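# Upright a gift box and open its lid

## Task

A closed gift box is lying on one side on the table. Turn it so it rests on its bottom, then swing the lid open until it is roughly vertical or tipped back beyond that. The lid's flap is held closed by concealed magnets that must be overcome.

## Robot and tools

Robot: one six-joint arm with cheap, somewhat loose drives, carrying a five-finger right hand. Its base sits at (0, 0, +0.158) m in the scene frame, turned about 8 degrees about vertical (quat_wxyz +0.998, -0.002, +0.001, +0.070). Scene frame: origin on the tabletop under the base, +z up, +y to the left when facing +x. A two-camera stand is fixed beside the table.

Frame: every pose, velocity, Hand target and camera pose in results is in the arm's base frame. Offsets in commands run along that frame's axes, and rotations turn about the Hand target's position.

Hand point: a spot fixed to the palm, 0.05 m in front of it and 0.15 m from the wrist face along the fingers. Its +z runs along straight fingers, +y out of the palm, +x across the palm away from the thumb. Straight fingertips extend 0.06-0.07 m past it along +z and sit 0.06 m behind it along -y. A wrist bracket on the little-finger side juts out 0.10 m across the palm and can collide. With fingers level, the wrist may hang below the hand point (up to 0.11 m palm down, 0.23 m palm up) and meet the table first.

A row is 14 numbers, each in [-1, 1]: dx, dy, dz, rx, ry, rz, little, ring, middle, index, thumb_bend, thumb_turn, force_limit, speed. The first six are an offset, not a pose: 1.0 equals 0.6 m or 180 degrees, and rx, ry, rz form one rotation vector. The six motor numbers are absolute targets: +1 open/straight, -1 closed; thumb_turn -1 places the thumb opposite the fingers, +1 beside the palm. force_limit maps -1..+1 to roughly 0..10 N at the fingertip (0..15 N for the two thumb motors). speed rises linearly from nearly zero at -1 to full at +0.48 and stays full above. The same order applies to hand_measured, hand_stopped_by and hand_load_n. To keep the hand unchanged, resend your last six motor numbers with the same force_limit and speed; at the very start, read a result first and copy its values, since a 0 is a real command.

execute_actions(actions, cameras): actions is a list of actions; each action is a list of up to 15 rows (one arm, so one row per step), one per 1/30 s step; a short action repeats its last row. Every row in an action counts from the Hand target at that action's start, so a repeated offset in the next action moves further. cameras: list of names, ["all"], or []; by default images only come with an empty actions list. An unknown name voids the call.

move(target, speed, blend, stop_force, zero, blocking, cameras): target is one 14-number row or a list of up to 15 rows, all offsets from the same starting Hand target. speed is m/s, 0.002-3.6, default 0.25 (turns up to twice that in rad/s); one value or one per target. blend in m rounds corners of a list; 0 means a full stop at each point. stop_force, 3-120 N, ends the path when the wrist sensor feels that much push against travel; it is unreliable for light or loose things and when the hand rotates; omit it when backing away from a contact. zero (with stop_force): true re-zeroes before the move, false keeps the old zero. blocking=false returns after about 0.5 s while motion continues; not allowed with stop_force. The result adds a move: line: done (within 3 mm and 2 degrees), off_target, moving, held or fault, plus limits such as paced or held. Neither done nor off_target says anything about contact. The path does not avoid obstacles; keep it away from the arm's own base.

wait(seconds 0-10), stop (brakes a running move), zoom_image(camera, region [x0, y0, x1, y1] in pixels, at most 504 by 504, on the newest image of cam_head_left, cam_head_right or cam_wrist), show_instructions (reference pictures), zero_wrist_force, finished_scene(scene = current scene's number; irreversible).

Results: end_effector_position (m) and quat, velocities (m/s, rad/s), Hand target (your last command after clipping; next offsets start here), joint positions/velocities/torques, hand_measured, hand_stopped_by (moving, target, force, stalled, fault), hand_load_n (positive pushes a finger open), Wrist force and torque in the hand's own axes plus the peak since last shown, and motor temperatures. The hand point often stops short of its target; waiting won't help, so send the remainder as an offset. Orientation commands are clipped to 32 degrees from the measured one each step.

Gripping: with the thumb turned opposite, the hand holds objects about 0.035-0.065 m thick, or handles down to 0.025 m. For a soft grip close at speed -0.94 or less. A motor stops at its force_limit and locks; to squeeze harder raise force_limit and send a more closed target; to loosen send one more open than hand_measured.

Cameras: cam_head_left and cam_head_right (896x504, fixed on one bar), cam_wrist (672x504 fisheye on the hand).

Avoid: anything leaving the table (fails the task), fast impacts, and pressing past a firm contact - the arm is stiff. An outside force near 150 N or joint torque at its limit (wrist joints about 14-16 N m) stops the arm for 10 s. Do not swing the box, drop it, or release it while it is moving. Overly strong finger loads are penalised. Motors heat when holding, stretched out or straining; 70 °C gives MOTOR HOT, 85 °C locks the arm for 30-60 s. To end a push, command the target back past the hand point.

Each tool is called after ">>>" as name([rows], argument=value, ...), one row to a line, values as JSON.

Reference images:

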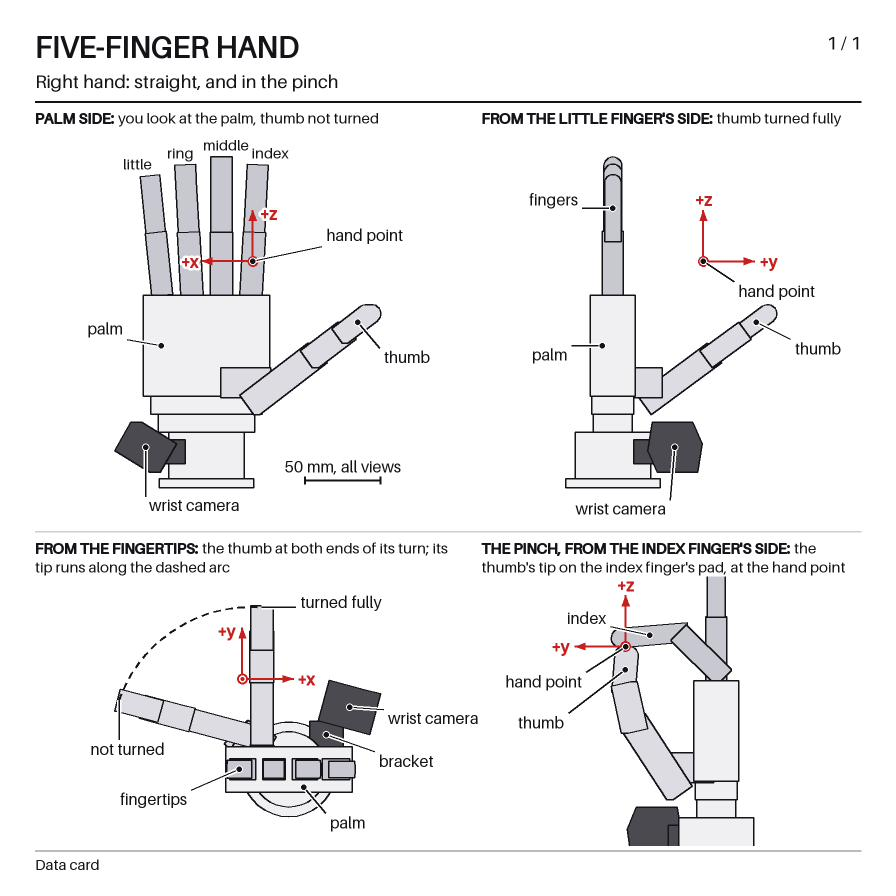

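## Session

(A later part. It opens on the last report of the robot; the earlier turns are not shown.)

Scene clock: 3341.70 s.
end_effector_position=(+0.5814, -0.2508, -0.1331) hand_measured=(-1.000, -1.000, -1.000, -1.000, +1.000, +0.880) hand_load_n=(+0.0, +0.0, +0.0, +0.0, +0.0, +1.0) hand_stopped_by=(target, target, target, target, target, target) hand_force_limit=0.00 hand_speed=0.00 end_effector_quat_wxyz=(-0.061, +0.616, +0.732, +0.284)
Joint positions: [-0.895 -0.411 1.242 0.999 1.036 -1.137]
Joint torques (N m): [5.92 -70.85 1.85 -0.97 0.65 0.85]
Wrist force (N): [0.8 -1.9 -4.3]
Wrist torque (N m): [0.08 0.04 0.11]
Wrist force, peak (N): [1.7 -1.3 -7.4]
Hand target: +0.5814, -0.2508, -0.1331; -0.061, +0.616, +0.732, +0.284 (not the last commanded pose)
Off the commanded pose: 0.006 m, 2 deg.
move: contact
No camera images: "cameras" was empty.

>>> move(target=[0.0016,0.0004,0.0055,0.0161,0.0042,0,-1,-1,-1,-1,1,0.88,0.0,0], speed=0.02, cameras=["cam_wrist"])

>>> zoom_image(camera="cam_wrist", region=[260, 0, 520, 220])

Scene clock: 3350.30 s.
end_effector_position=(+0.5823, -0.2506, -0.1298) hand_measured=(-1.000, -1.000, -1.000, -1.000, +1.000, +0.880) hand_load_n=(-0.5, +0.0, +0.0, +0.0, +1.5, -4.0) hand_stopped_by=(target, target, target, target, target, target) hand_force_limit=0.00 hand_speed=0.00 end_effector_quat_wxyz=(-0.082, +0.616, +0.724, +0.298)
Joint positions: [-0.901 -0.388 1.206 1.066 1.017 -1.151]
Joint torques (N m): [-5.24 -25.17 -20.92 6.19 -1.28 -0.8]
Wrist force (N): [2.0 0.0 -8.7]
Wrist torque (N m): [0.12 -0.61 -0.11]
Wrist force, peak (N): [2.0 0.0 -8.7]
Hand target: +0.5823, -0.2506, -0.1298; -0.082, +0.616, +0.724, +0.298
Off the commanded pose: 0.000 m, 0 deg.
move: done
camera_calibration:
cam_wrist: T_world_to_cam=[[0.832442, 0.304023, 0.463261, -0.35174], [0.300822, -0.950067, 0.0829457, -0.404216], [0.465346, 0.0703113, -0.882332, -0.251351], [0, 0, 0, 1]] pos_world=[0.531366, -0.259422, -0.0252997]
Images, in order (width x height): cam_wrist 672x504.

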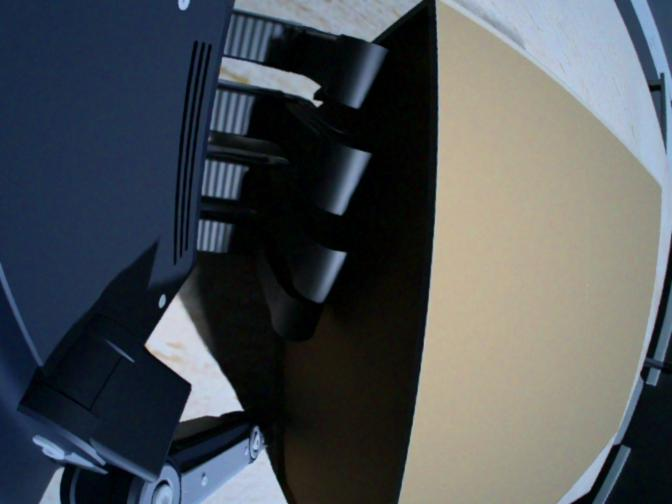

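Scaled by 1.938 from the camera's 672x504 image, which has a finer 960x720 frame.

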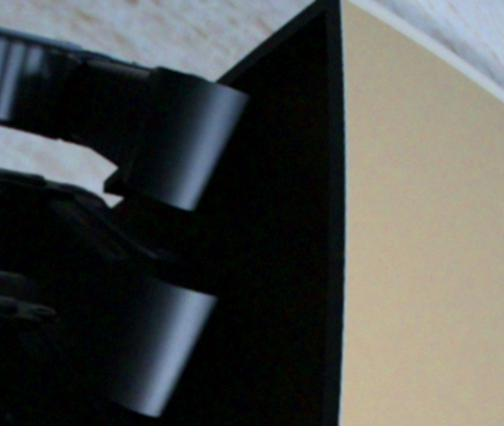

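>>> move(target=[0.0016,0.0004,0.0037,0.01345,0.00345,0,-1,-1,-1,-1,1,0.88,0.0,0], speed=0.02, cameras=["cam_wrist"])

>>> zoom_image(camera="cam_wrist", region=[260, 0, 520, 220])

Scene clock: 3362.10 s.
end_effector_position=(+0.5833, -0.2503, -0.1275) hand_measured=(-1.000, -1.000, -1.000, -1.000, +1.000, +0.880) hand_load_n=(+0.0, +0.0, +0.0, +0.5, +1.5, -4.0) hand_stopped_by=(target, target, target, target, target, target) hand_force_limit=0.00 hand_speed=0.00 end_effector_quat_wxyz=(-0.099, +0.616, +0.717, +0.310)
Joint positions: [-0.905 -0.367 1.175 1.122 1.002 -1.163]
Joint torques (N m): [-5.11 -22.4 -22.91 3.73 -0.99 -0.86]
Wrist force (N): [11.7 -4.0 -16.8]
Wrist torque (N m): [-0.03 -1.51 0.37]
Wrist force, peak (N): [11.7 -4.0 -16.8]
Hand target: +0.5833, -0.2503, -0.1275; -0.099, +0.616, +0.717, +0.310
Off the commanded pose: 0.000 m, 0 deg.
move: done
camera_calibration:
cam_wrist: T_world_to_cam=[[0.837487, 0.284381, 0.46663, -0.361067], [0.301478, -0.952654, 0.0395008, -0.411014], [0.45577, 0.107597, -0.88357, -0.235156], [0, 0, 0, 1]] pos_world=[0.533478, -0.263572, -0.0230571]
Images, in order (width x height): cam_wrist 672x504.

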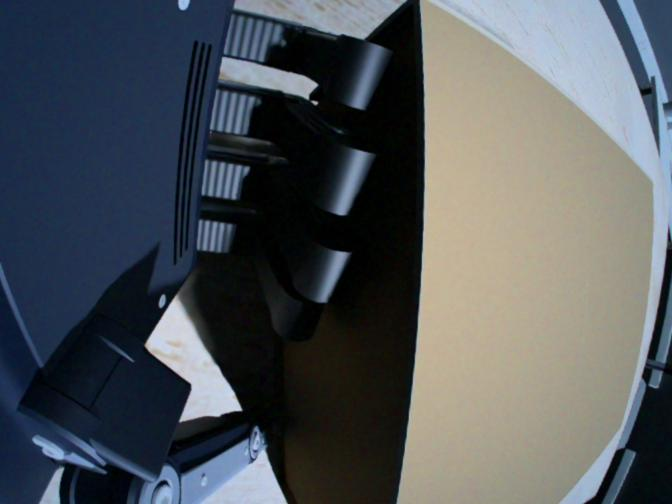

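Scaled by 1.938 from the camera's 672x504 image, which has a finer 960x720 frame.

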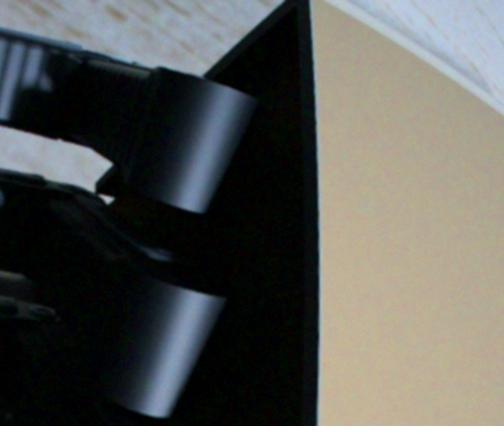

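>>> move([
  [-0.0323,-0.0083,0.005,0,0,0,-1,-1,-1,-1,1,0.88,0.0,0],
  [-0.0323,-0.0083,0.0025,-0.0592,-0.0153,0,-1,-1,-1,-1,1,0.88,0.0,0],
], speed=[0.05,0.08])

>>> move(target=[0.0533,0.0137,0,0,0,0,-1,-1,-1,-1,1,0.88,0.0,0], speed=0.03, stop_force=8, cameras=["cam_wrist"])

>>> zoom_image(camera="cam_wrist", region=[260, 0, 520, 220])

Scene clock: 3422.33 s.
end_effector_position=(+0.5639, -0.2553, -0.1260) hand_measured=(-1.000, -1.000, -1.000, -1.000, +1.000, +0.880) hand_load_n=(+0.0, +0.0, +0.0, +0.5, +0.0, +0.0) hand_stopped_by=(target, target, target, target, target, target) hand_force_limit=0.00 hand_speed=0.00 end_effector_quat_wxyz=(-0.024, +0.615, +0.745, +0.257)
Joint positions: [-0.911 -0.49 1.358 0.878 1.077 -1.146]
Joint torques (N m): [7.32 -71.17 3.38 -0.81 0.55 1.35]
Wrist force (N): [-0.8 -1.4 -0.4]
Wrist torque (N m): [-0.09 0.10 0.00]
Wrist force, peak (N): [11.9 -4.3 -16.8]
Hand target: +0.5639, -0.2553, -0.1260; -0.024, +0.615, +0.745, +0.257
Off the commanded pose: 0.000 m, 0 deg.
move: done

Scene clock: 3424.40 s.
end_effector_position=(+0.5959, -0.2471, -0.1260) hand_measured=(-1.000, -1.000, -1.000, -1.000, +1.000, +0.880) hand_load_n=(-0.5, +0.0, +0.0, +0.0, +0.0, +0.5) hand_stopped_by=(target, target, target, target, target, target) hand_force_limit=0.00 hand_speed=0.00 end_effector_quat_wxyz=(-0.024, +0.615, +0.745, +0.257)
Joint positions: [-0.855 -0.46 1.274 0.902 1.069 -1.083]
Joint torques (N m): [8 -27.71 -24.74 6.03 -1.99 1.4]
Wrist force (N): [-0.1 -2.3 -1.6]
Wrist torque (N m): [-0.13 -0.01 0.03]
Wrist force, peak (N): [-0.2 -2.8 -1.8]
Hand target: +0.5959, -0.2471, -0.1260; -0.024, +0.615, +0.745, +0.257
Off the commanded pose: 0.000 m, 0 deg.
move: done
camera_calibration:
cam_wrist: T_world_to_cam=[[0.815501, 0.369391, 0.445543, -0.341728], [0.295054, -0.927626, 0.229026, -0.377857], [0.497897, -0.0553117, -0.86547, -0.302974], [0, 0, 0, 1]] pos_world=[0.541018, -0.241037, -0.0234214]
Images, in order (width x height): cam_wrist 672x504.

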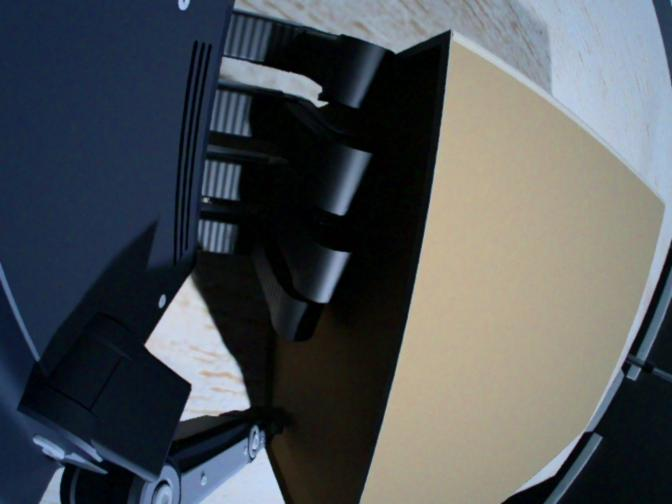

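Scaled by 1.938 from the camera's 672x504 image, which has a finer 960x720 frame.

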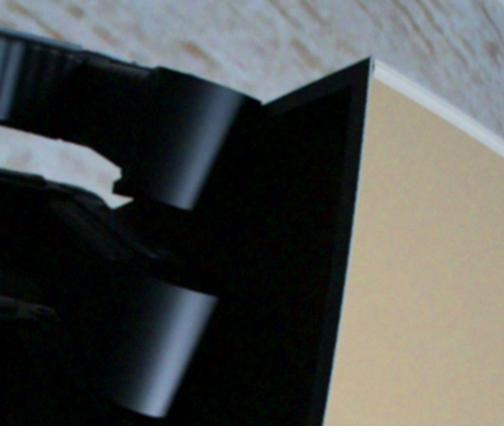

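>>> move([
  [-0.0323,-0.0083,0.0033,0,0,0,-1,-1,-1,-1,1,0.88,0.0,0],
  [-0.0307,-0.0148,-0.0058,-0.0131,0.0506,0.019,-1,-1,-1,-1,1,0.88,0.0,0],
], speed=[0.05,0.08])

>>> move(target=[0.0484,0.0125,0,0,0,0,-1,-1,-1,-1,1,0.88,0.0,0], speed=0.03, stop_force=8, cameras=["cam_wrist"])

>>> zoom_image(camera="cam_wrist", region=[260, 0, 520, 220])

Scene clock: 3491.93 s.
end_effector_position=(+0.5775, -0.2559, -0.1295) hand_measured=(-1.000, -1.000, -1.000, -1.000, +1.000, +0.880) hand_load_n=(+0.0, +0.0, +0.0, +0.0, +0.0, +0.0) hand_stopped_by=(target, target, target, target, target, target) hand_force_limit=0.00 hand_speed=0.00 end_effector_quat_wxyz=(-0.078, +0.611, +0.764, +0.191)
Joint positions: [-0.835 -0.442 1.195 1.043 1.219 -1.097]
Joint torques (N m): [5.81 -30.93 -26.42 6.49 0.94 1.55]
Wrist force (N): [-0.7 -1.1 -0.7]
Wrist torque (N m): [-0.05 0.08 0.00]
Wrist force, peak (N): [-0.3 -3.0 -1.9]
Hand target: +0.5775, -0.2560, -0.1295; -0.078, +0.611, +0.764, +0.191
Off the commanded pose: 0.000 m, 0 deg.
move: done

Scene clock: 3493.90 s.
end_effector_position=(+0.6065, -0.2485, -0.1295) hand_measured=(-1.000, -1.000, -1.000, -1.000, +1.000, +0.880) hand_load_n=(-0.5, +0.0, +0.0, +0.0, +0.0, +0.5) hand_stopped_by=(target, target, target, target, target, target) hand_force_limit=0.00 hand_speed=0.00 end_effector_quat_wxyz=(-0.078, +0.611, +0.764, +0.191)
Joint positions: [-0.79 -0.405 1.102 1.082 1.21 -1.05]
Joint torques (N m): [7.79 -29.84 -26.7 6.2 -1.92 1.45]
Wrist force (N): [-0.4 -2.9 -1.2]
Wrist torque (N m): [-0.19 0.02 0.00]
Wrist force, peak (N): [-0.3 -3.0 -1.2]
Hand target: +0.6065, -0.2485, -0.1295; -0.078, +0.611, +0.764, +0.191
Off the commanded pose: 0.000 m, 0 deg.
move: done
camera_calibration:
cam_wrist: T_world_to_cam=[[0.850553, 0.434534, 0.296208, -0.372806], [0.384855, -0.898177, 0.212518, -0.430784], [0.358394, -0.0667611, -0.93118, -0.238122], [0, 0, 0, 1]] pos_world=[0.568222, -0.24082, -0.0197572]
Images, in order (width x height): cam_wrist 672x504.

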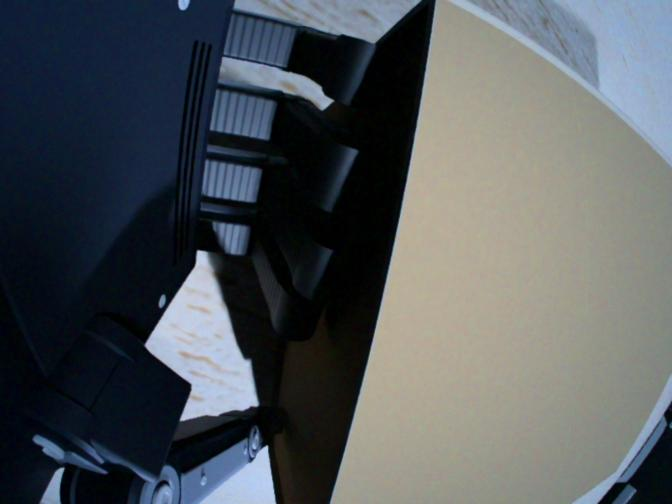

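Scaled by 1.938 from the camera's 672x504 image, which has a finer 960x720 frame.

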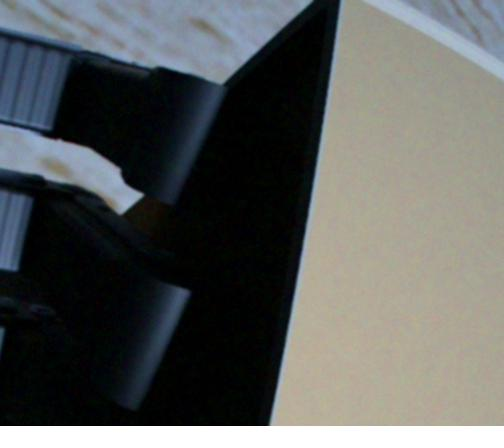

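>>> move([
  [-0.0194,-0.005,0,0,0,0,-1,-1,-1,-1,1,0.88,0.0,0],
  [-0.0194,-0.005,-0.0033,-0.0269,-0.0069,0,-1,-1,-1,-1,1,0.88,0.0,0],
], speed=[0.05,0.05])

>>> move(target=[0.0387,0.01,0,0,0,0,-1,-1,-1,-1,1,0.88,0.0,0], speed=0.03, stop_force=8, cameras=["cam_wrist"])

>>> zoom_image(camera="cam_wrist", region=[260, 0, 520, 220])

Scene clock: 3554.43 s.
end_effector_position=(+0.5949, -0.2515, -0.1315) hand_measured=(-1.000, -1.000, -1.000, -1.000, +1.000, +0.880) hand_load_n=(+0.0, +0.0, +0.5, +0.0, +0.0, +0.0) hand_stopped_by=(target, target, target, target, target, target) hand_force_limit=0.00 hand_speed=0.00 end_effector_quat_wxyz=(-0.044, +0.612, +0.772, +0.165)
Joint positions: [-0.791 -0.463 1.206 0.96 1.253 -1.042]
Joint torques (N m): [5.95 -74.71 2.14 -0.62 0.99 1.41]
Wrist force (N): [-0.7 -0.9 -0.7]
Wrist torque (N m): [0.00 0.09 0.00]
Wrist force, peak (N): [-0.5 -3.3 -1.0]
Hand target: +0.5949, -0.2515, -0.1315; -0.044, +0.612, +0.772, +0.165
Off the commanded pose: 0.000 m, 0 deg.
move: done

Scene clock: 3556.20 s.
end_effector_position=(+0.6181, -0.2455, -0.1315) hand_measured=(-1.000, -1.000, -1.000, -1.000, +1.000, +0.880) hand_load_n=(-1.0, +0.0, +0.0, +0.0, +0.0, +0.5) hand_stopped_by=(target, target, target, target, target, target) hand_force_limit=0.00 hand_speed=0.00 end_effector_quat_wxyz=(-0.044, +0.612, +0.772, +0.165)
Joint positions: [-0.755 -0.432 1.13 0.993 1.249 -1.005]
Joint torques (N m): [7.84 -29.25 -26.63 5.83 -1.82 1.44]
Wrist force (N): [0.0 -2.9 -1.4]
Wrist torque (N m): [-0.20 0.00 0.00]
Wrist force, peak (N): [0.0 -2.9 -1.9]
Hand target: +0.6181, -0.2455, -0.1315; -0.044, +0.612, +0.772, +0.165
Off the commanded pose: 0.000 m, 0 deg.
move: done
camera_calibration:
cam_wrist: T_world_to_cam=[[0.844365, 0.458727, 0.276798, -0.376129], [0.379304, -0.876697, 0.295857, -0.41248], [0.378385, -0.144821, -0.914249, -0.273149], [0, 0, 0, 1]] pos_world=[0.577401, -0.228637, -0.023579]
Images, in order (width x height): cam_wrist 672x504.

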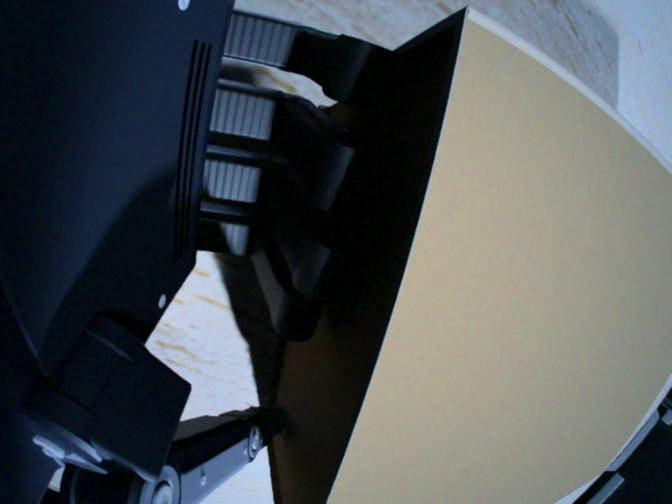

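Scaled by 1.938 from the camera's 672x504 image, which has a finer 960x720 frame.

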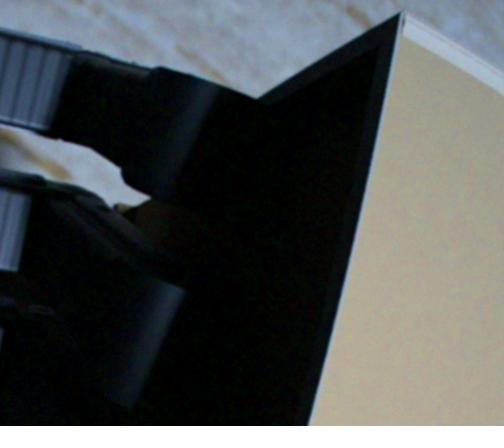

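>>> move([
  [-0.0483,-0.0125,0.0017,0,0,0,-1,-1,-1,-1,1,0.88,0.0,0],
  [-0.049,-0.0253,0.0017,0,0,-0.0639,-1,-1,-1,-1,1,0.55,0.0,0],
], speed=[0.06,0.06], cameras=["cam_wrist"])

Scene clock: 3646.17 s.
end_effector_position=(+0.5887, -0.2606, -0.1305) hand_measured=(-1.000, -1.000, -1.000, -1.000, +1.000, +0.550) hand_load_n=(+0.0, +0.0, +0.0, +0.0, +0.0, +0.0) hand_stopped_by=(target, target, target, target, target, target) hand_force_limit=0.00 hand_speed=0.00 end_effector_quat_wxyz=(-0.027, +0.686, +0.707, +0.168)
Joint positions: [-0.797 -0.512 1.292 0.856 1.234 -0.837]
Joint torques (N m): [5.99 -71.66 1.62 -0.79 -1.13 1.53]
Wrist force (N): [-0.4 -1.0 -0.5]
Wrist torque (N m): [-0.03 0.04 0.01]
Wrist force, peak (N): [-0.3 -2.9 -2.2]
Hand target: +0.5887, -0.2606, -0.1305; -0.027, +0.686, +0.707, +0.168
Off the commanded pose: 0.000 m, 0 deg.
move: done
camera_calibration:
cam_wrist: T_world_to_cam=[[0.918878, 0.281166, 0.276781, -0.43481], [0.196897, -0.93472, 0.295855, -0.322656], [0.341898, -0.217357, -0.914255, -0.260743], [0, 0, 0, 1]] pos_world=[0.552215, -0.236013, -0.022579]
Images, in order (width x height): cam_wrist 672x504.

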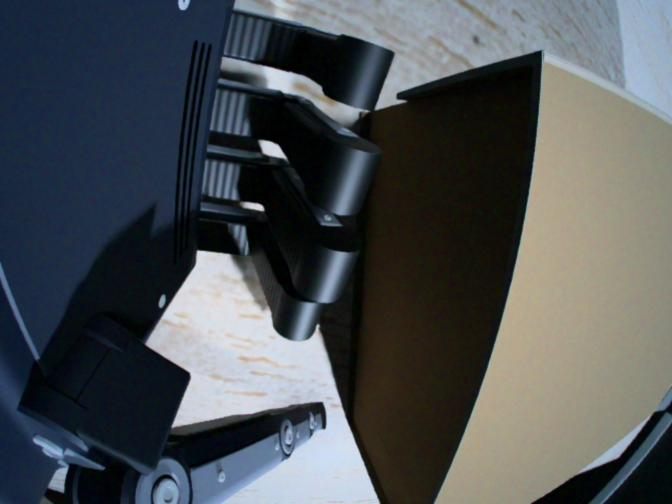

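>>> move(target=[0.0753,0.0215,0,0,0,0,-1,-1,-1,-1,1,0.55,0.0,0], speed=0.03, stop_force=8, cameras=["cam_wrist"])

>>> zoom_image(camera="cam_wrist", region=[260, 0, 520, 220])

Scene clock: 3657.67 s.
end_effector_position=(+0.6339, -0.2477, -0.1305) hand_measured=(-1.000, -1.000, -1.000, -1.000, +1.000, +0.550) hand_load_n=(+0.0, +0.0, +0.0, +0.0, +0.0, +1.0) hand_stopped_by=(target, target, target, target, target, target) hand_force_limit=0.00 hand_speed=0.00 end_effector_quat_wxyz=(-0.027, +0.686, +0.707, +0.168)
Joint positions: [-0.725 -0.454 1.151 0.915 1.23 -0.762]
Joint torques (N m): [7.16 -29.81 -26.54 5.89 -1.79 1.5]
Wrist force (N): [-0.7 -2.8 -1.4]
Wrist torque (N m): [-0.18 0.03 -0.01]
Wrist force, peak (N): [-0.5 -2.8 -1.6]
Hand target: +0.6339, -0.2477, -0.1305; -0.027, +0.686, +0.707, +0.168
Off the commanded pose: 0.000 m, 0 deg.
move: done
camera_calibration:
cam_wrist: T_world_to_cam=[[0.918878, 0.281166, 0.276781, -0.479879], [0.196897, -0.93472, 0.295855, -0.319478], [0.341898, -0.217357, -0.914255, -0.273359], [0, 0, 0, 1]] pos_world=[0.597315, -0.223113, -0.022579]
Images, in order (width x height): cam_wrist 672x504.

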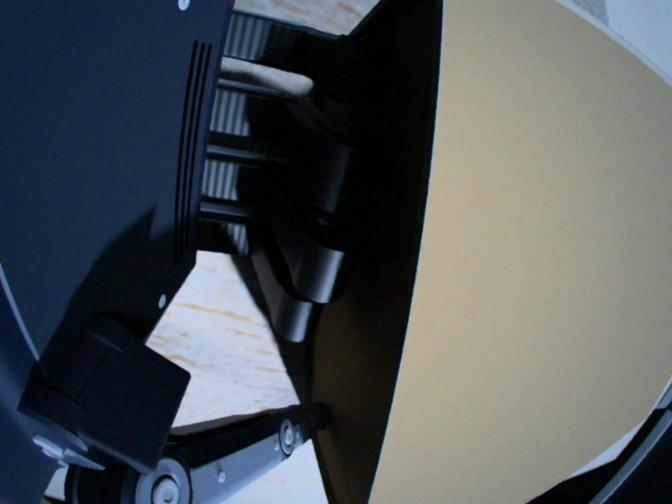

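Scaled by 1.938 from the camera's 672x504 image, which has a finer 960x720 frame.

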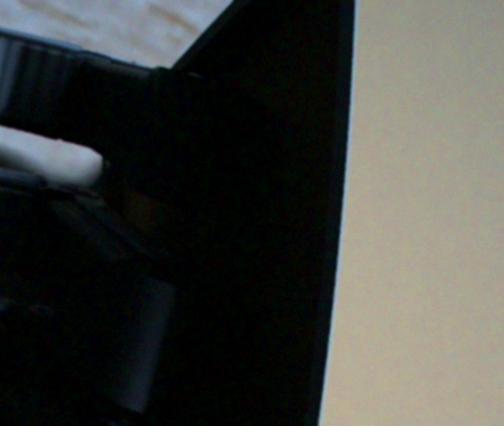

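>>> move([
  [0,0,0,0,0,0,-1,-1,-1,-1,1,0.42,0.0,0],
  [0.0243,0.0058,0,0,0,0,-1,-1,-1,-1,1,0.42,0.0,0],
], speed=[0.03,0.03], cameras=["cam_wrist"])

Scene clock: 3678.87 s.
end_effector_position=(+0.6484, -0.2443, -0.1305) hand_measured=(-1.000, -1.000, -1.000, -1.000, +1.000, +0.420) hand_load_n=(+0.0, +0.0, +0.0, +0.0, +0.0, +1.5) hand_stopped_by=(target, target, target, target, target, target) hand_force_limit=0.00 hand_speed=0.00 end_effector_quat_wxyz=(-0.027, +0.686, +0.707, +0.168)
Joint positions: [-0.704 -0.432 1.098 0.937 1.23 -0.74]
Joint torques (N m): [8.6 -31.38 -25.08 6.37 -1.76 1.33]
Wrist force (N): [-1.0 -2.5 -2.0]
Wrist torque (N m): [-0.17 0.00 0.04]
Wrist force, peak (N): [-2.0 -3.7 -0.9]
Hand target: +0.6484, -0.2443, -0.1305; -0.027, +0.686, +0.707, +0.168
Off the commanded pose: 0.000 m, 0 deg.
move: done
camera_calibration:
cam_wrist: T_world_to_cam=[[0.918878, 0.281166, 0.276781, -0.494279], [0.196897, -0.93472, 0.295855, -0.319081], [0.341898, -0.217357, -0.914255, -0.27759], [0, 0, 0, 1]] pos_world=[0.611915, -0.219613, -0.022579]
Images, in order (width x height): cam_wrist 672x504.

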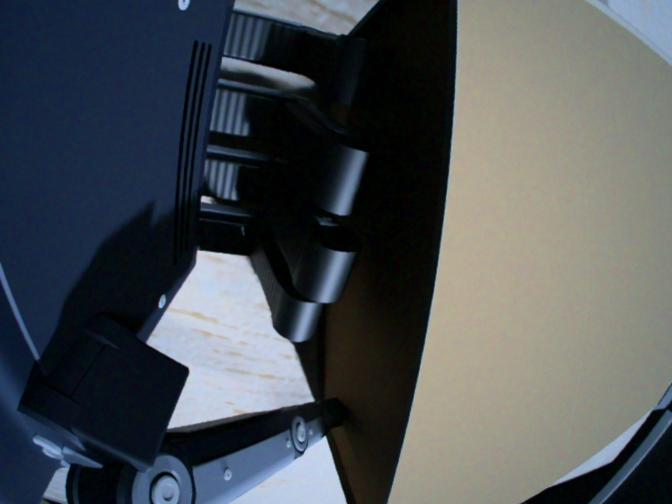

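>>> move([
  [0,0,0,0,0,-0.0222,-1,-1,-1,-1,1,0.42,0.0,0],
  [0.0242,0.0063,0,0,0,-0.0222,-1,-1,-1,-1,1,0.42,0.0,0],
], speed=[0.03,0.03], cameras=["cam_wrist"])

Scene clock: 3692.87 s.
end_effector_position=(+0.6629, -0.2405, -0.1305) hand_measured=(-1.000, -1.000, -1.000, -1.000, +1.000, +0.420) hand_load_n=(-1.0, +0.0, +0.0, +0.0, +0.5, +0.5) hand_stopped_by=(target, target, target, target, target, target) hand_force_limit=0.00 hand_speed=0.00 end_effector_quat_wxyz=(-0.021, +0.711, +0.683, +0.169)
Joint positions: [-0.677 -0.426 1.073 0.922 1.228 -0.636]
Joint torques (N m): [7.12 -29.53 -28.41 5.76 0.09 1.51]
Wrist force (N): [-0.7 -2.6 -1.5]
Wrist torque (N m): [-0.17 0.07 -0.02]
Wrist force, peak (N): [-1.0 -2.8 -2.0]
Hand target: +0.6630, -0.2405, -0.1305; -0.021, +0.711, +0.683, +0.169
Off the commanded pose: 0.000 m, 0 deg.
move: done
camera_calibration:
cam_wrist: T_world_to_cam=[[0.936209, 0.216462, 0.276869, -0.535736], [0.13129, -0.946184, 0.295802, -0.277728], [0.325999, -0.240582, -0.914246, -0.276796], [0, 0, 0, 1]] pos_world=[0.628259, -0.213408, -0.0225789]
Images, in order (width x height): cam_wrist 672x504.

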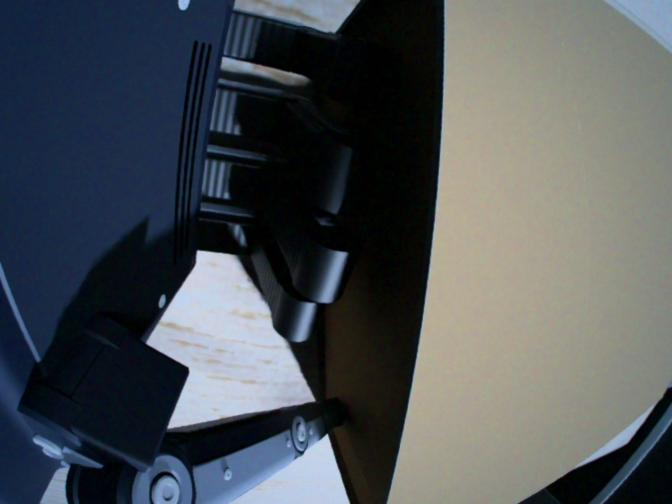

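>>> move(target=[0,0,-0.0025,0.0544,0.0115,0,-1,-1,-1,-1,1,0.42,0.0,0], speed=0.03, cameras=[])

>>> move(target=[0,0,-0.015,0,0,0,-1,-1,-1,-1,1,0.42,0.0,0], speed=0.006, stop_force=3, cameras=["cam_wrist"])

Scene clock: 3728.53 s.
end_effector_position=(+0.6630, -0.2405, -0.1320) hand_measured=(-1.000, -1.000, -1.000, -1.000, +1.000, +0.420) hand_load_n=(+0.0, +0.0, +0.5, +0.0, +0.0, +0.0) hand_stopped_by=(target, target, target, target, target, target) hand_force_limit=0.00 hand_speed=0.00 end_effector_quat_wxyz=(-0.094, +0.709, +0.665, +0.214)
Joint positions: [-0.717 -0.333 0.935 1.125 1.124 -0.689]
Joint torques (N m): [-7.78 -30.64 -29.16 6.06 -1.6 -1.35]
Wrist force (N): [-0.8 -1.4 -0.6]
Wrist torque (N m): [-0.09 0.09 0.06]
Wrist force, peak (N): [-0.8 -3.0 -1.7]
Hand target: +0.6630, -0.2405, -0.1320; -0.094, +0.709, +0.665, +0.214
Off the commanded pose: 0.000 m, 0 deg.
move: done
No camera images: "cameras" was empty.

Scene clock: 3731.20 s.
end_effector_position=(+0.6630, -0.2405, -0.1397) hand_measured=(-1.000, -1.000, -1.000, -1.000, +1.000, +0.420) hand_load_n=(+0.5, +0.0, +0.0, -1.0, +0.0, +0.0) hand_stopped_by=(target, target, target, target, target, target) hand_force_limit=0.00 hand_speed=0.00 end_effector_quat_wxyz=(-0.094, +0.709, +0.665, +0.214)
Joint positions: [-0.717 -0.32 0.93 1.117 1.124 -0.689]
Joint torques (N m): [-6.94 -76.16 1.04 5.58 -0.23 -1.13]
Wrist force (N): [1.2 -2.0 -3.7]
Wrist torque (N m): [0.00 0.04 0.13]
Wrist force, peak (N): [1.9 -1.5 -5.9]
Hand target: +0.6630, -0.2405, -0.1397; -0.094, +0.709, +0.665, +0.214 (not the last commanded pose)
Off the commanded pose: 0.001 m, 0 deg.
move: contact
camera_calibration:
cam_wrist: T_world_to_cam=[[0.946224, 0.169134, 0.27578, -0.551408], [0.138924, -0.982284, 0.12577, -0.31252], [0.292166, -0.0806941, -0.952957, -0.229728], [0, 0, 0, 1]] pos_world=[0.632291, -0.232259, -0.0275479]
Images, in order (width x height): cam_wrist 672x504.

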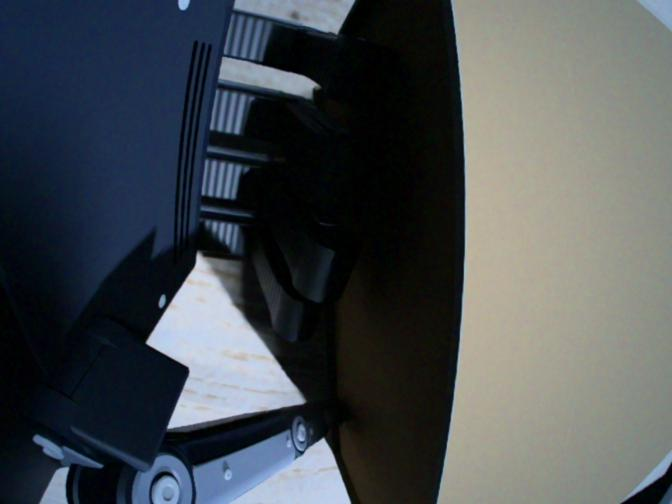

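>>> move(target=[0.001,0.0003,0.0065,0.0462,0.0097,0,-1,-1,-1,-1,1,0.42,0.0,0], speed=0.03, cameras=[])

>>> move(target=[0,0,-0.01,0,0,0,-1,-1,-1,-1,1,0.42,0.0,0], speed=0.006, stop_force=4, cameras=["cam_wrist"])

Scene clock: 3747.23 s.
end_effector_position=(+0.6636, -0.2403, -0.1358) hand_measured=(-1.000, -1.000, -1.000, -1.000, +1.000, +0.420) hand_load_n=(+0.0, +0.0, +0.0, +0.0, +1.0, -1.0) hand_stopped_by=(target, target, target, target, target, target) hand_force_limit=0.00 hand_speed=0.00 end_effector_quat_wxyz=(-0.155, +0.704, +0.646, +0.251)
Joint positions: [-0.747 -0.236 0.8 1.308 1.045 -0.744]
Joint torques (N m): [-4.82 -27.06 -25.81 4.95 -1.91 -1.14]
Wrist force (N): [3.7 -5.6 -9.3]
Wrist torque (N m): [-0.44 -0.61 0.14]
Wrist force, peak (N): [4.0 -5.6 -9.3]
Hand target: +0.6636, -0.2403, -0.1358; -0.155, +0.704, +0.646, +0.251
Off the commanded pose: 0.000 m, 0 deg.
move: done
No camera images: "cameras" was empty.

Scene clock: 3747.97 s.
end_effector_position=(+0.6635, -0.2402, -0.1363) hand_measured=(-1.000, -1.000, -1.000, -1.000, +1.000, +0.420) hand_load_n=(+0.0, +0.0, +0.0, +0.0, +1.0, -3.0) hand_stopped_by=(target, target, target, target, target, target) hand_force_limit=0.00 hand_speed=0.00 end_effector_quat_wxyz=(-0.155, +0.704, +0.646, +0.251)
Joint positions: [-0.747 -0.234 0.799 1.308 1.045 -0.744]
Joint torques (N m): [-5.22 -68.31 -7.66 -0.54 -0.86 -0.81]
Wrist force (N): [7.6 -7.4 -13.1]
Wrist torque (N m): [-0.60 -1.00 0.22]
Wrist force, peak (N): [7.7 -7.4 -13.5]
Hand target: +0.6635, -0.2403, -0.1361; -0.155, +0.704, +0.646, +0.251 (not the last commanded pose)
Off the commanded pose: 0.005 m, 0 deg.
move: contact
camera_calibration:
cam_wrist: T_world_to_cam=[[0.954602, 0.129497, 0.268262, -0.569013], [0.1405, -0.989833, -0.0221452, -0.335743], [0.262667, 0.0588306, -0.963091, -0.174962], [0, 0, 0, 1]] pos_world=[0.63631, -0.248351, -0.023295]
Images, in order (width x height): cam_wrist 672x504.

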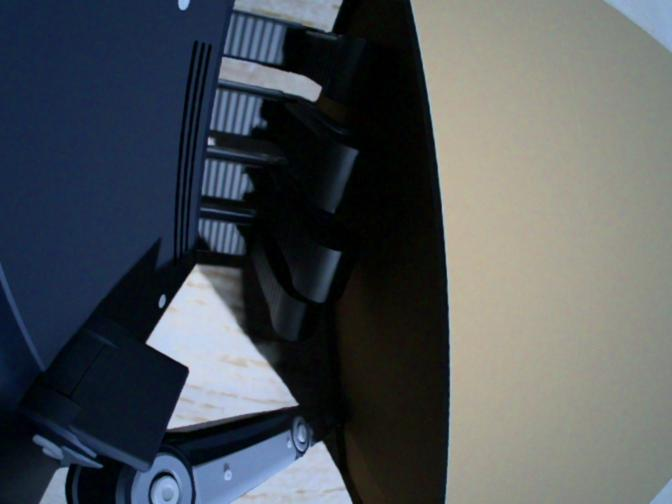

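>>> move(target=[0,0,0.0058,0.0136,0.0029,0,-1,-1,-1,-1,1,0.42,0.0,0], speed=0.02, cameras=["cam_wrist"])

>>> zoom_image(camera="cam_wrist", region=[260, 0, 520, 220])

Scene clock: 3760.73 s.
end_effector_position=(+0.6635, -0.2403, -0.1327) hand_measured=(-1.000, -1.000, -1.000, -1.000, +1.000, +0.420) hand_load_n=(+0.0, +0.5, +0.0, +0.0, +1.0, -3.0) hand_stopped_by=(target, target, target, target, target, target) hand_force_limit=0.00 hand_speed=0.00 end_effector_quat_wxyz=(-0.173, +0.701, +0.640, +0.261)
Joint positions: [-0.755 -0.212 0.762 1.368 1.024 -0.762]
Joint torques (N m): [-6.1 -29.79 -25.44 5.53 -1.57 -1.12]
Wrist force (N): [3.7 -2.2 -8.8]
Wrist torque (N m): [-0.22 -0.68 0.12]
Wrist force, peak (N): [7.6 -7.5 -13.2]
Hand target: +0.6635, -0.2403, -0.1327; -0.173, +0.701, +0.640, +0.261
Off the commanded pose: 0.000 m, 0 deg.
move: done
camera_calibration:
cam_wrist: T_world_to_cam=[[0.957021, 0.118048, 0.264906, -0.574773], [0.139995, -0.987984, -0.0654876, -0.340651], [0.253993, 0.0997586, -0.962048, -0.155733], [0, 0, 0, 1]] pos_world=[0.637314, -0.253171, -0.0198698]
Images, in order (width x height): cam_wrist 672x504.

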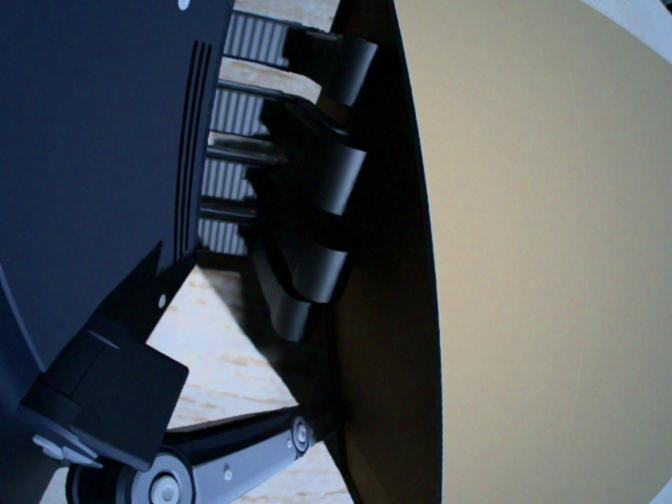

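Scaled by 1.938 from the camera's 672x504 image, which has a finer 960x720 frame.

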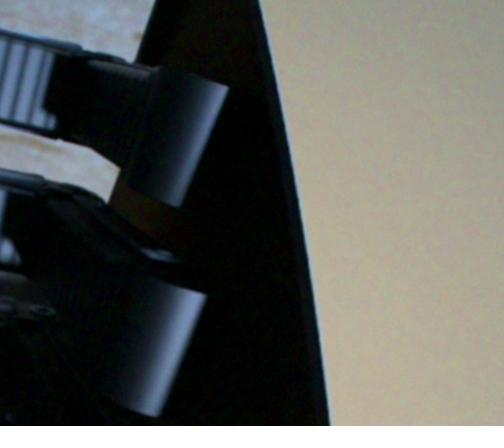

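>>> move([
  [-0.0245,-0.0052,0.0033,0,0,0,-1,-1,-1,-1,1,0.42,0.0,0],
  [-0.0245,-0.0052,-0.0047,-0.0418,0.0546,0.0397,-1,-1,-1,-1,1,0.42,0.0,0],
], speed=[0.05,0.06])

>>> move(target=[0.0408,0.0087,0,0,0,0,-1,-1,-1,-1,1,0.42,0.0,0], speed=0.03, stop_force=8, cameras=["cam_wrist"])

>>> zoom_image(camera="cam_wrist", region=[260, 0, 520, 220])

Scene clock: 3816.27 s.
end_effector_position=(+0.6488, -0.2434, -0.1355) hand_measured=(-1.000, -1.000, -1.000, -1.000, +1.000, +0.420) hand_load_n=(+0.0, +0.0, +0.0, +0.0, +0.0, +0.0) hand_stopped_by=(target, target, target, target, target, target) hand_force_limit=0.00 hand_speed=0.00 end_effector_quat_wxyz=(-0.197, +0.690, +0.681, +0.147)
Joint positions: [-0.698 -0.175 0.623 1.504 1.246 -0.749]
Joint torques (N m): [6.91 -33.41 -27.38 5.88 0.67 1.51]
Wrist force (N): [-0.3 -1.0 -0.8]
Wrist torque (N m): [-0.01 0.01 0.01]
Wrist force, peak (N): [1.5 0.9 -10.5]
Hand target: +0.6488, -0.2434, -0.1355; -0.197, +0.690, +0.681, +0.147
Off the commanded pose: 0.000 m, 0 deg.
move: done

Scene clock: 3818.10 s.
end_effector_position=(+0.6733, -0.2382, -0.1355) hand_measured=(-1.000, -1.000, -1.000, -1.000, +1.000, +0.420) hand_load_n=(-1.0, +0.0, +0.0, +0.0, +0.0, +0.5) hand_stopped_by=(target, target, target, target, target, target) hand_force_limit=0.00 hand_speed=0.00 end_effector_quat_wxyz=(-0.197, +0.690, +0.681, +0.147)
Joint positions: [-0.67 -0.091 0.441 1.595 1.236 -0.721]
Joint torques (N m): [7.63 -34.35 -30.79 6.15 -1.01 1.44]
Wrist force (N): [-0.2 -3.0 -1.2]
Wrist torque (N m): [-0.16 0.02 -0.05]
Wrist force, peak (N): [-0.2 -3.2 -1.5]
Hand target: +0.6733, -0.2382, -0.1355; -0.197, +0.690, +0.681, +0.147
Off the commanded pose: 0.000 m, 0 deg.
move: done
camera_calibration:
cam_wrist: T_world_to_cam=[[0.96252, 0.260809, 0.0743901, -0.579171], [0.259348, -0.965353, 0.0288375, -0.402342], [0.0793338, -0.00846379, -0.996812, -0.073964], [0, 0, 0, 1]] pos_world=[0.667679, -0.237976, -0.0190411]
Images, in order (width x height): cam_wrist 672x504.

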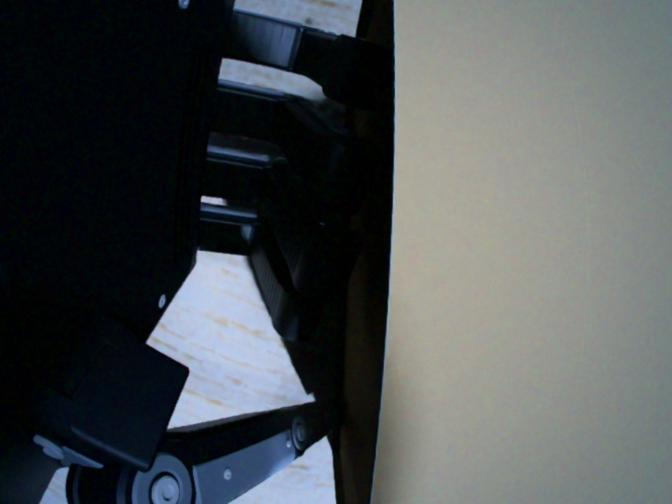

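Scaled by 1.938 from the camera's 672x504 image, which has a finer 960x720 frame.

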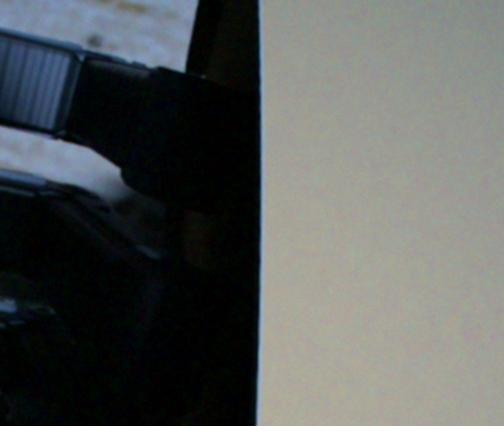

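>>> move(target=[0,0,0,0.0163,0.0035,0,-1,-1,-1,-1,1,0.42,0.0,0], speed=0.02, cameras=["cam_wrist"])

Scene clock: 3837.90 s.
end_effector_position=(+0.6733, -0.2382, -0.1355) hand_measured=(-1.000, -1.000, -1.000, -1.000, +1.000, +0.420) hand_load_n=(+0.0, +0.0, +0.0, +0.0, +0.0, +0.5) hand_stopped_by=(target, target, target, target, target, target) hand_force_limit=0.00 hand_speed=0.00 end_effector_quat_wxyz=(-0.218, +0.685, +0.676, +0.160)
Joint positions: [-0.681 -0.038 0.35 1.681 1.21 -0.745]
Joint torques (N m): [-5.33 -34.52 -30.01 6.29 -1.98 -1.63]
Wrist force (N): [-0.9 -2.6 -1.0]
Wrist torque (N m): [-0.17 -0.03 0.09]
Wrist force, peak (N): [-0.5 -3.4 -1.5]
Hand target: +0.6733, -0.2382, -0.1355; -0.218, +0.685, +0.676, +0.160
Off the commanded pose: 0.000 m, 0 deg.
move: done
camera_calibration:
cam_wrist: T_world_to_cam=[[0.963362, 0.256889, 0.0770804, -0.580216], [0.259326, -0.965509, -0.0233001, -0.409467], [0.0684363, 0.0424353, -0.996753, -0.0545732], [0, 0, 0, 1]] pos_world=[0.668879, -0.243977, -0.0192133]
Images, in order (width x height): cam_wrist 672x504.

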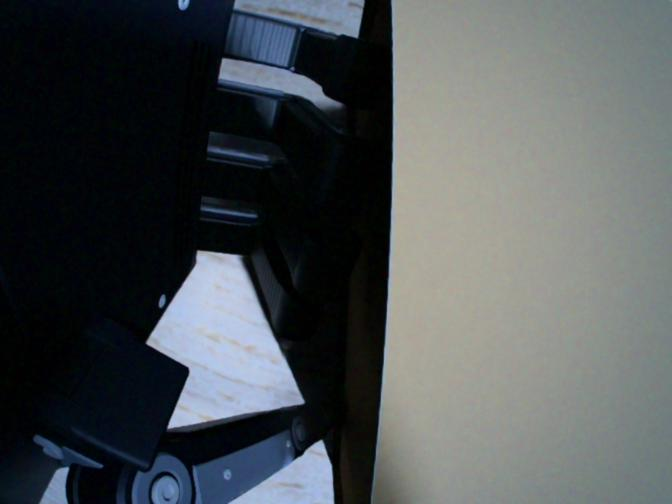

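>>> move(target=[0,0,0,0.0109,0.0023,0,-1,-1,-1,-1,1,0.42,0.0,0], speed=0.02, cameras=[])

>>> move(target=[0,0,-0.01,0,0,0,-1,-1,-1,-1,1,0.42,0.0,0], speed=0.006, stop_force=4, cameras=[])

Scene clock: 3844.10 s.
end_effector_position=(+0.6733, -0.2381, -0.1355) hand_measured=(-1.000, -1.000, -1.000, -1.000, +1.000, +0.420) hand_load_n=(+0.0, +0.0, +0.0, +0.5, +1.0, -1.5) hand_stopped_by=(target, target, target, target, target, target) hand_force_limit=0.00 hand_speed=0.00 end_effector_quat_wxyz=(-0.232, +0.682, +0.672, +0.169)
Joint positions: [-0.688 0.005 0.275 1.746 1.193 -0.762]
Joint torques (N m): [-5.38 -23.52 -22.44 2.37 -1.24 -1.27]
Wrist force (N): [11.4 -13.5 -19.1]
Wrist torque (N m): [-1.02 -1.42 0.37]
Wrist force, peak (N): [11.5 -13.8 -19.0]
Hand target: +0.6733, -0.2382, -0.1355; -0.232, +0.682, +0.672, +0.169
Off the commanded pose: 0.000 m, 0 deg.
move: done
No camera images: "cameras" was empty.

Scene clock: 3845.50 s.
end_effector_position=(+0.6733, -0.2381, -0.1362) hand_measured=(-1.000, -1.000, -1.000, -1.000, +1.000, +0.420) hand_load_n=(+0.0, +0.0, +0.0, +0.0, +2.0, -6.0) hand_stopped_by=(target, target, target, target, target, target) hand_force_limit=0.00 hand_speed=0.00 end_effector_quat_wxyz=(-0.232, +0.682, +0.672, +0.169)
Joint positions: [-0.688 0.007 0.273 1.746 1.193 -0.763]
Joint torques (N m): [-5.95 -62.85 3.28 0.91 0.2 -0.45]
Wrist force (N): [12.1 -9.5 -21.1]
Wrist torque (N m): [-0.83 -1.62 0.20]
Wrist force, peak (N): [14.0 -11.1 -23.5]
Hand target: +0.6733, -0.2381, -0.1362; -0.232, +0.682, +0.672, +0.169 (not the last commanded pose)
Off the commanded pose: 0.005 m, 0 deg.
move: contact
No camera images: "cameras" was empty.

>>> move(target=[0,0,0.007,0,0,0,-1,-1,-1,-1,1,0.42,0.0,0], speed=0.015, cameras=["cam_wrist"])

Scene clock: 3865.47 s.
end_effector_position=(+0.6733, -0.2381, -0.1321) hand_measured=(-1.000, -1.000, -1.000, -1.000, +1.000, +0.420) hand_load_n=(+0.0, +0.0, +0.0, +0.0, -0.5, +0.0) hand_stopped_by=(target, target, target, target, target, target) hand_force_limit=0.00 hand_speed=0.00 end_effector_quat_wxyz=(-0.232, +0.682, +0.672, +0.169)
Joint positions: [-0.688 -0.002 0.283 1.746 1.193 -0.763]
Joint torques (N m): [-4.4 -83.85 -3.47 4.84 0.79 -0.1]
Wrist force (N): [-0.7 -0.9 -0.7]
Wrist torque (N m): [0.00 0.05 0.09]
Wrist force, peak (N): [12.5 -9.6 -21.6]
Hand target: +0.6733, -0.2381, -0.1320; -0.232, +0.682, +0.672, +0.169
Off the commanded pose: 0.000 m, 0 deg.
move: done
camera_calibration:
cam_wrist: T_world_to_cam=[[0.963907, 0.254252, 0.0789815, -0.581313], [0.259075, -0.9641, -0.0582408, -0.413435], [0.0613382, 0.0766009, -0.995173, -0.0380791], [0, 0, 0, 1]] pos_world=[0.669779, -0.247876, -0.0160611]
Images, in order (width x height): cam_wrist 672x504.

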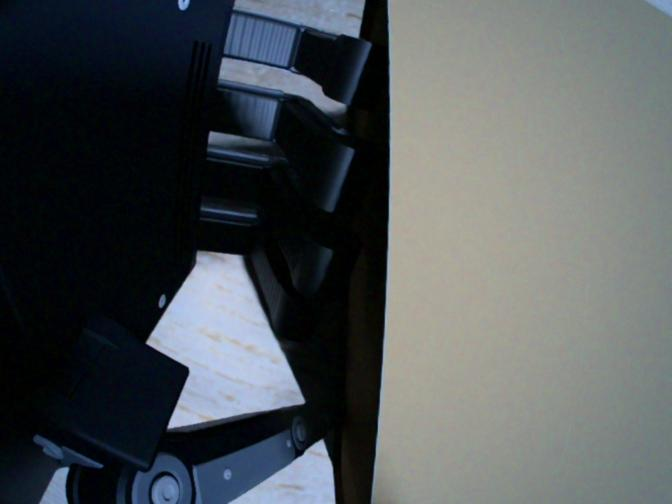

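>>> move([
  [-0.013,-0.0028,0,0,0,0,-1,-1,-1,-1,1,0.42,0.0,0],
  [-0.013,-0.0028,-0.0058,-0.0163,-0.0035,0,-1,-1,-1,-1,1,0.5,0.0,0],
  [0.0147,0.0031,-0.0058,-0.0163,-0.0035,0,-1,-1,-1,-1,1,0.5,0.0,0],
], speed=[0.04,0.04,0.03], cameras=["cam_wrist"])

Scene clock: 3894.33 s.
end_effector_position=(+0.6821, -0.2363, -0.1355) hand_measured=(-1.000, -1.000, -1.000, -1.000, +1.000, +0.500) hand_load_n=(+0.0, +0.0, +0.0, +0.0, +0.0, +0.0) hand_stopped_by=(target, target, target, target, target, target) hand_force_limit=0.00 hand_speed=0.00 end_effector_quat_wxyz=(-0.211, +0.687, +0.678, +0.156)
Joint positions: [-0.667 -0.009 0.279 1.703 1.214 -0.728]
Joint torques (N m): [7.66 -34.9 -34.5 6.11 0.42 1.18]
Wrist force (N): [-0.4 -2.1 -0.3]
Wrist torque (N m): [-0.08 0.00 -0.06]
Wrist force, peak (N): [-0.7 -2.6 -0.7]
Hand target: +0.6821, -0.2363, -0.1355; -0.211, +0.687, +0.678, +0.156
Off the commanded pose: 0.000 m, 0 deg.
move: done
camera_calibration:
cam_wrist: T_world_to_cam=[[0.963073, 0.25812, 0.0765759, -0.588839], [0.259313, -0.965775, -0.00590219, -0.407601], [0.0724316, 0.0255414, -0.997046, -0.0619563], [0, 0, 0, 1]] pos_world=[0.677279, -0.240077, -0.0190882]
Images, in order (width x height): cam_wrist 672x504.

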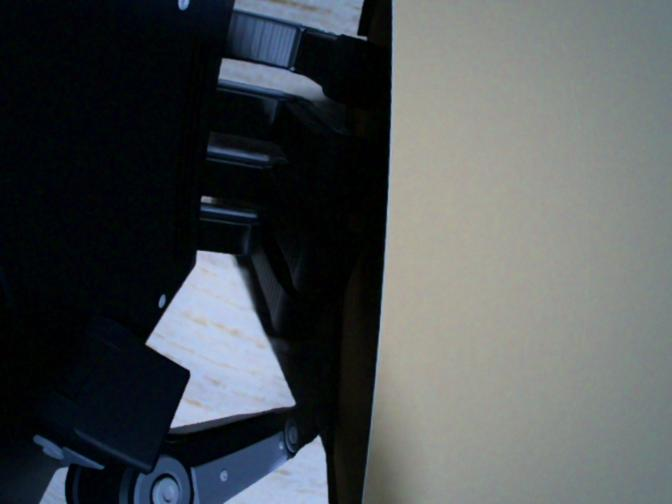

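>>> move(target=[0.0016,0.0003,0.005,0.008,0.0017,0,-1,-1,-1,-1,1,0.5,0.0,0], speed=0.02, cameras=["cam_wrist"])

Scene clock: 3907.33 s.
end_effector_position=(+0.6831, -0.2361, -0.1325) hand_measured=(-1.000, -1.000, -1.000, -1.000, +1.000, +0.500) hand_load_n=(+0.0, +0.0, +0.0, +0.0, +0.0, +0.0) hand_stopped_by=(target, target, target, target, target, target) hand_force_limit=0.00 hand_speed=0.00 end_effector_quat_wxyz=(-0.221, +0.685, +0.675, +0.163)
Joint positions: [-0.672 0.031 0.199 1.767 1.201 -0.739]
Joint torques (N m): [-6.2 -36.44 -31.03 6.22 -1.81 -0.76]
Wrist force (N): [-0.6 -2.2 -0.5]
Wrist torque (N m): [-0.08 0.01 -0.05]
Wrist force, peak (N): [-0.2 -2.6 -0.4]
Hand target: +0.6831, -0.2361, -0.1325; -0.222, +0.684, +0.675, +0.163
Off the commanded pose: 0.000 m, 0 deg.
move: done
camera_calibration:
cam_wrist: T_world_to_cam=[[0.96349, 0.25616, 0.0779059, -0.590543], [0.25919, -0.965313, -0.0314869, -0.4108], [0.0671379, 0.0505298, -0.996463, -0.0494704], [0, 0, 0, 1]] pos_world=[0.678779, -0.242777, -0.0162235]
Images, in order (width x height): cam_wrist 672x504.

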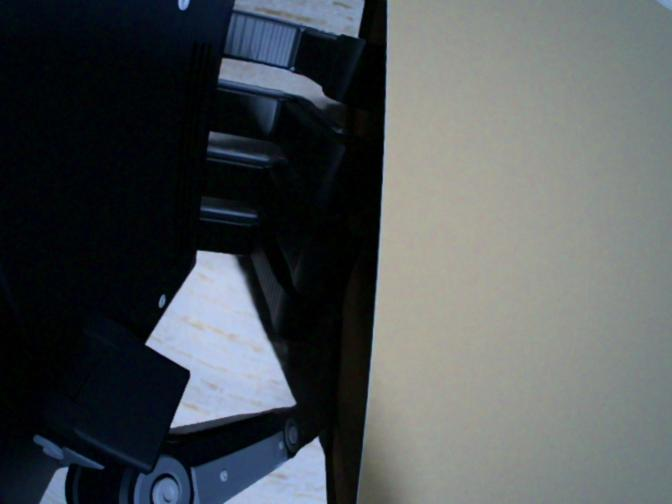

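>>> move(target=[0.0008,0.0002,0.0017,0.0109,0.0023,0,-1,-1,-1,-1,1,0.5,0.0,0], speed=0.02, cameras=["cam_wrist"])

Scene clock: 3912.13 s.
end_effector_position=(+0.6832, -0.2358, -0.1314) hand_measured=(-1.000, -1.000, -1.000, -1.000, +1.000, +0.500) hand_load_n=(+0.0, +0.0, +0.0, +0.0, +0.5, +2.0) hand_stopped_by=(target, target, target, target, target, target) hand_force_limit=0.00 hand_speed=0.00 end_effector_quat_wxyz=(-0.234, +0.682, +0.671, +0.172)
Joint positions: [-0.679 0.114 0.038 1.875 1.183 -0.755]
Joint torques (N m): [-5.34 -34.65 -31.84 6.34 -2.21 -1.58]
Wrist force (N): [-1.0 -3.9 -2.8]
Wrist torque (N m): [-0.23 -0.19 0.11]
Wrist force, peak (N): [-0.7 -4.3 -3.2]
Hand target: +0.6836, -0.2360, -0.1315; -0.236, +0.681, +0.672, +0.172
Off the commanded pose: 0.000 m, 0 deg.
move: done
camera_calibration:
cam_wrist: T_world_to_cam=[[0.964192, 0.252363, 0.0815271, -0.591742], [0.257792, -0.964032, -0.0646952, -0.413579], [0.0622681, 0.0833956, -0.994569, -0.0370518], [0, 0, 0, 1]] pos_world=[0.679478, -0.246279, -0.015364]
Images, in order (width x height): cam_wrist 672x504.

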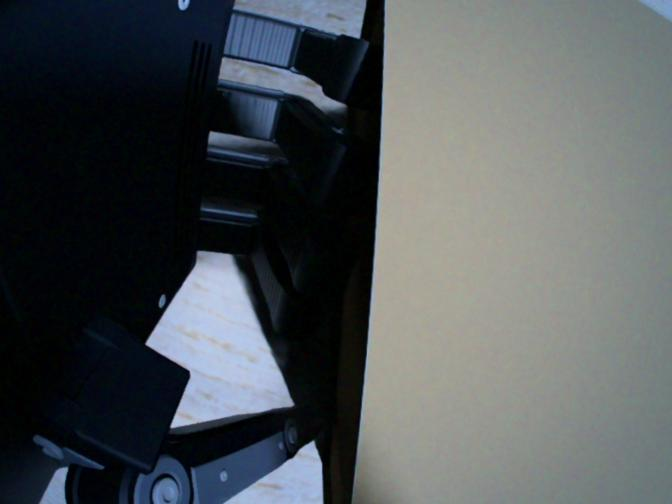

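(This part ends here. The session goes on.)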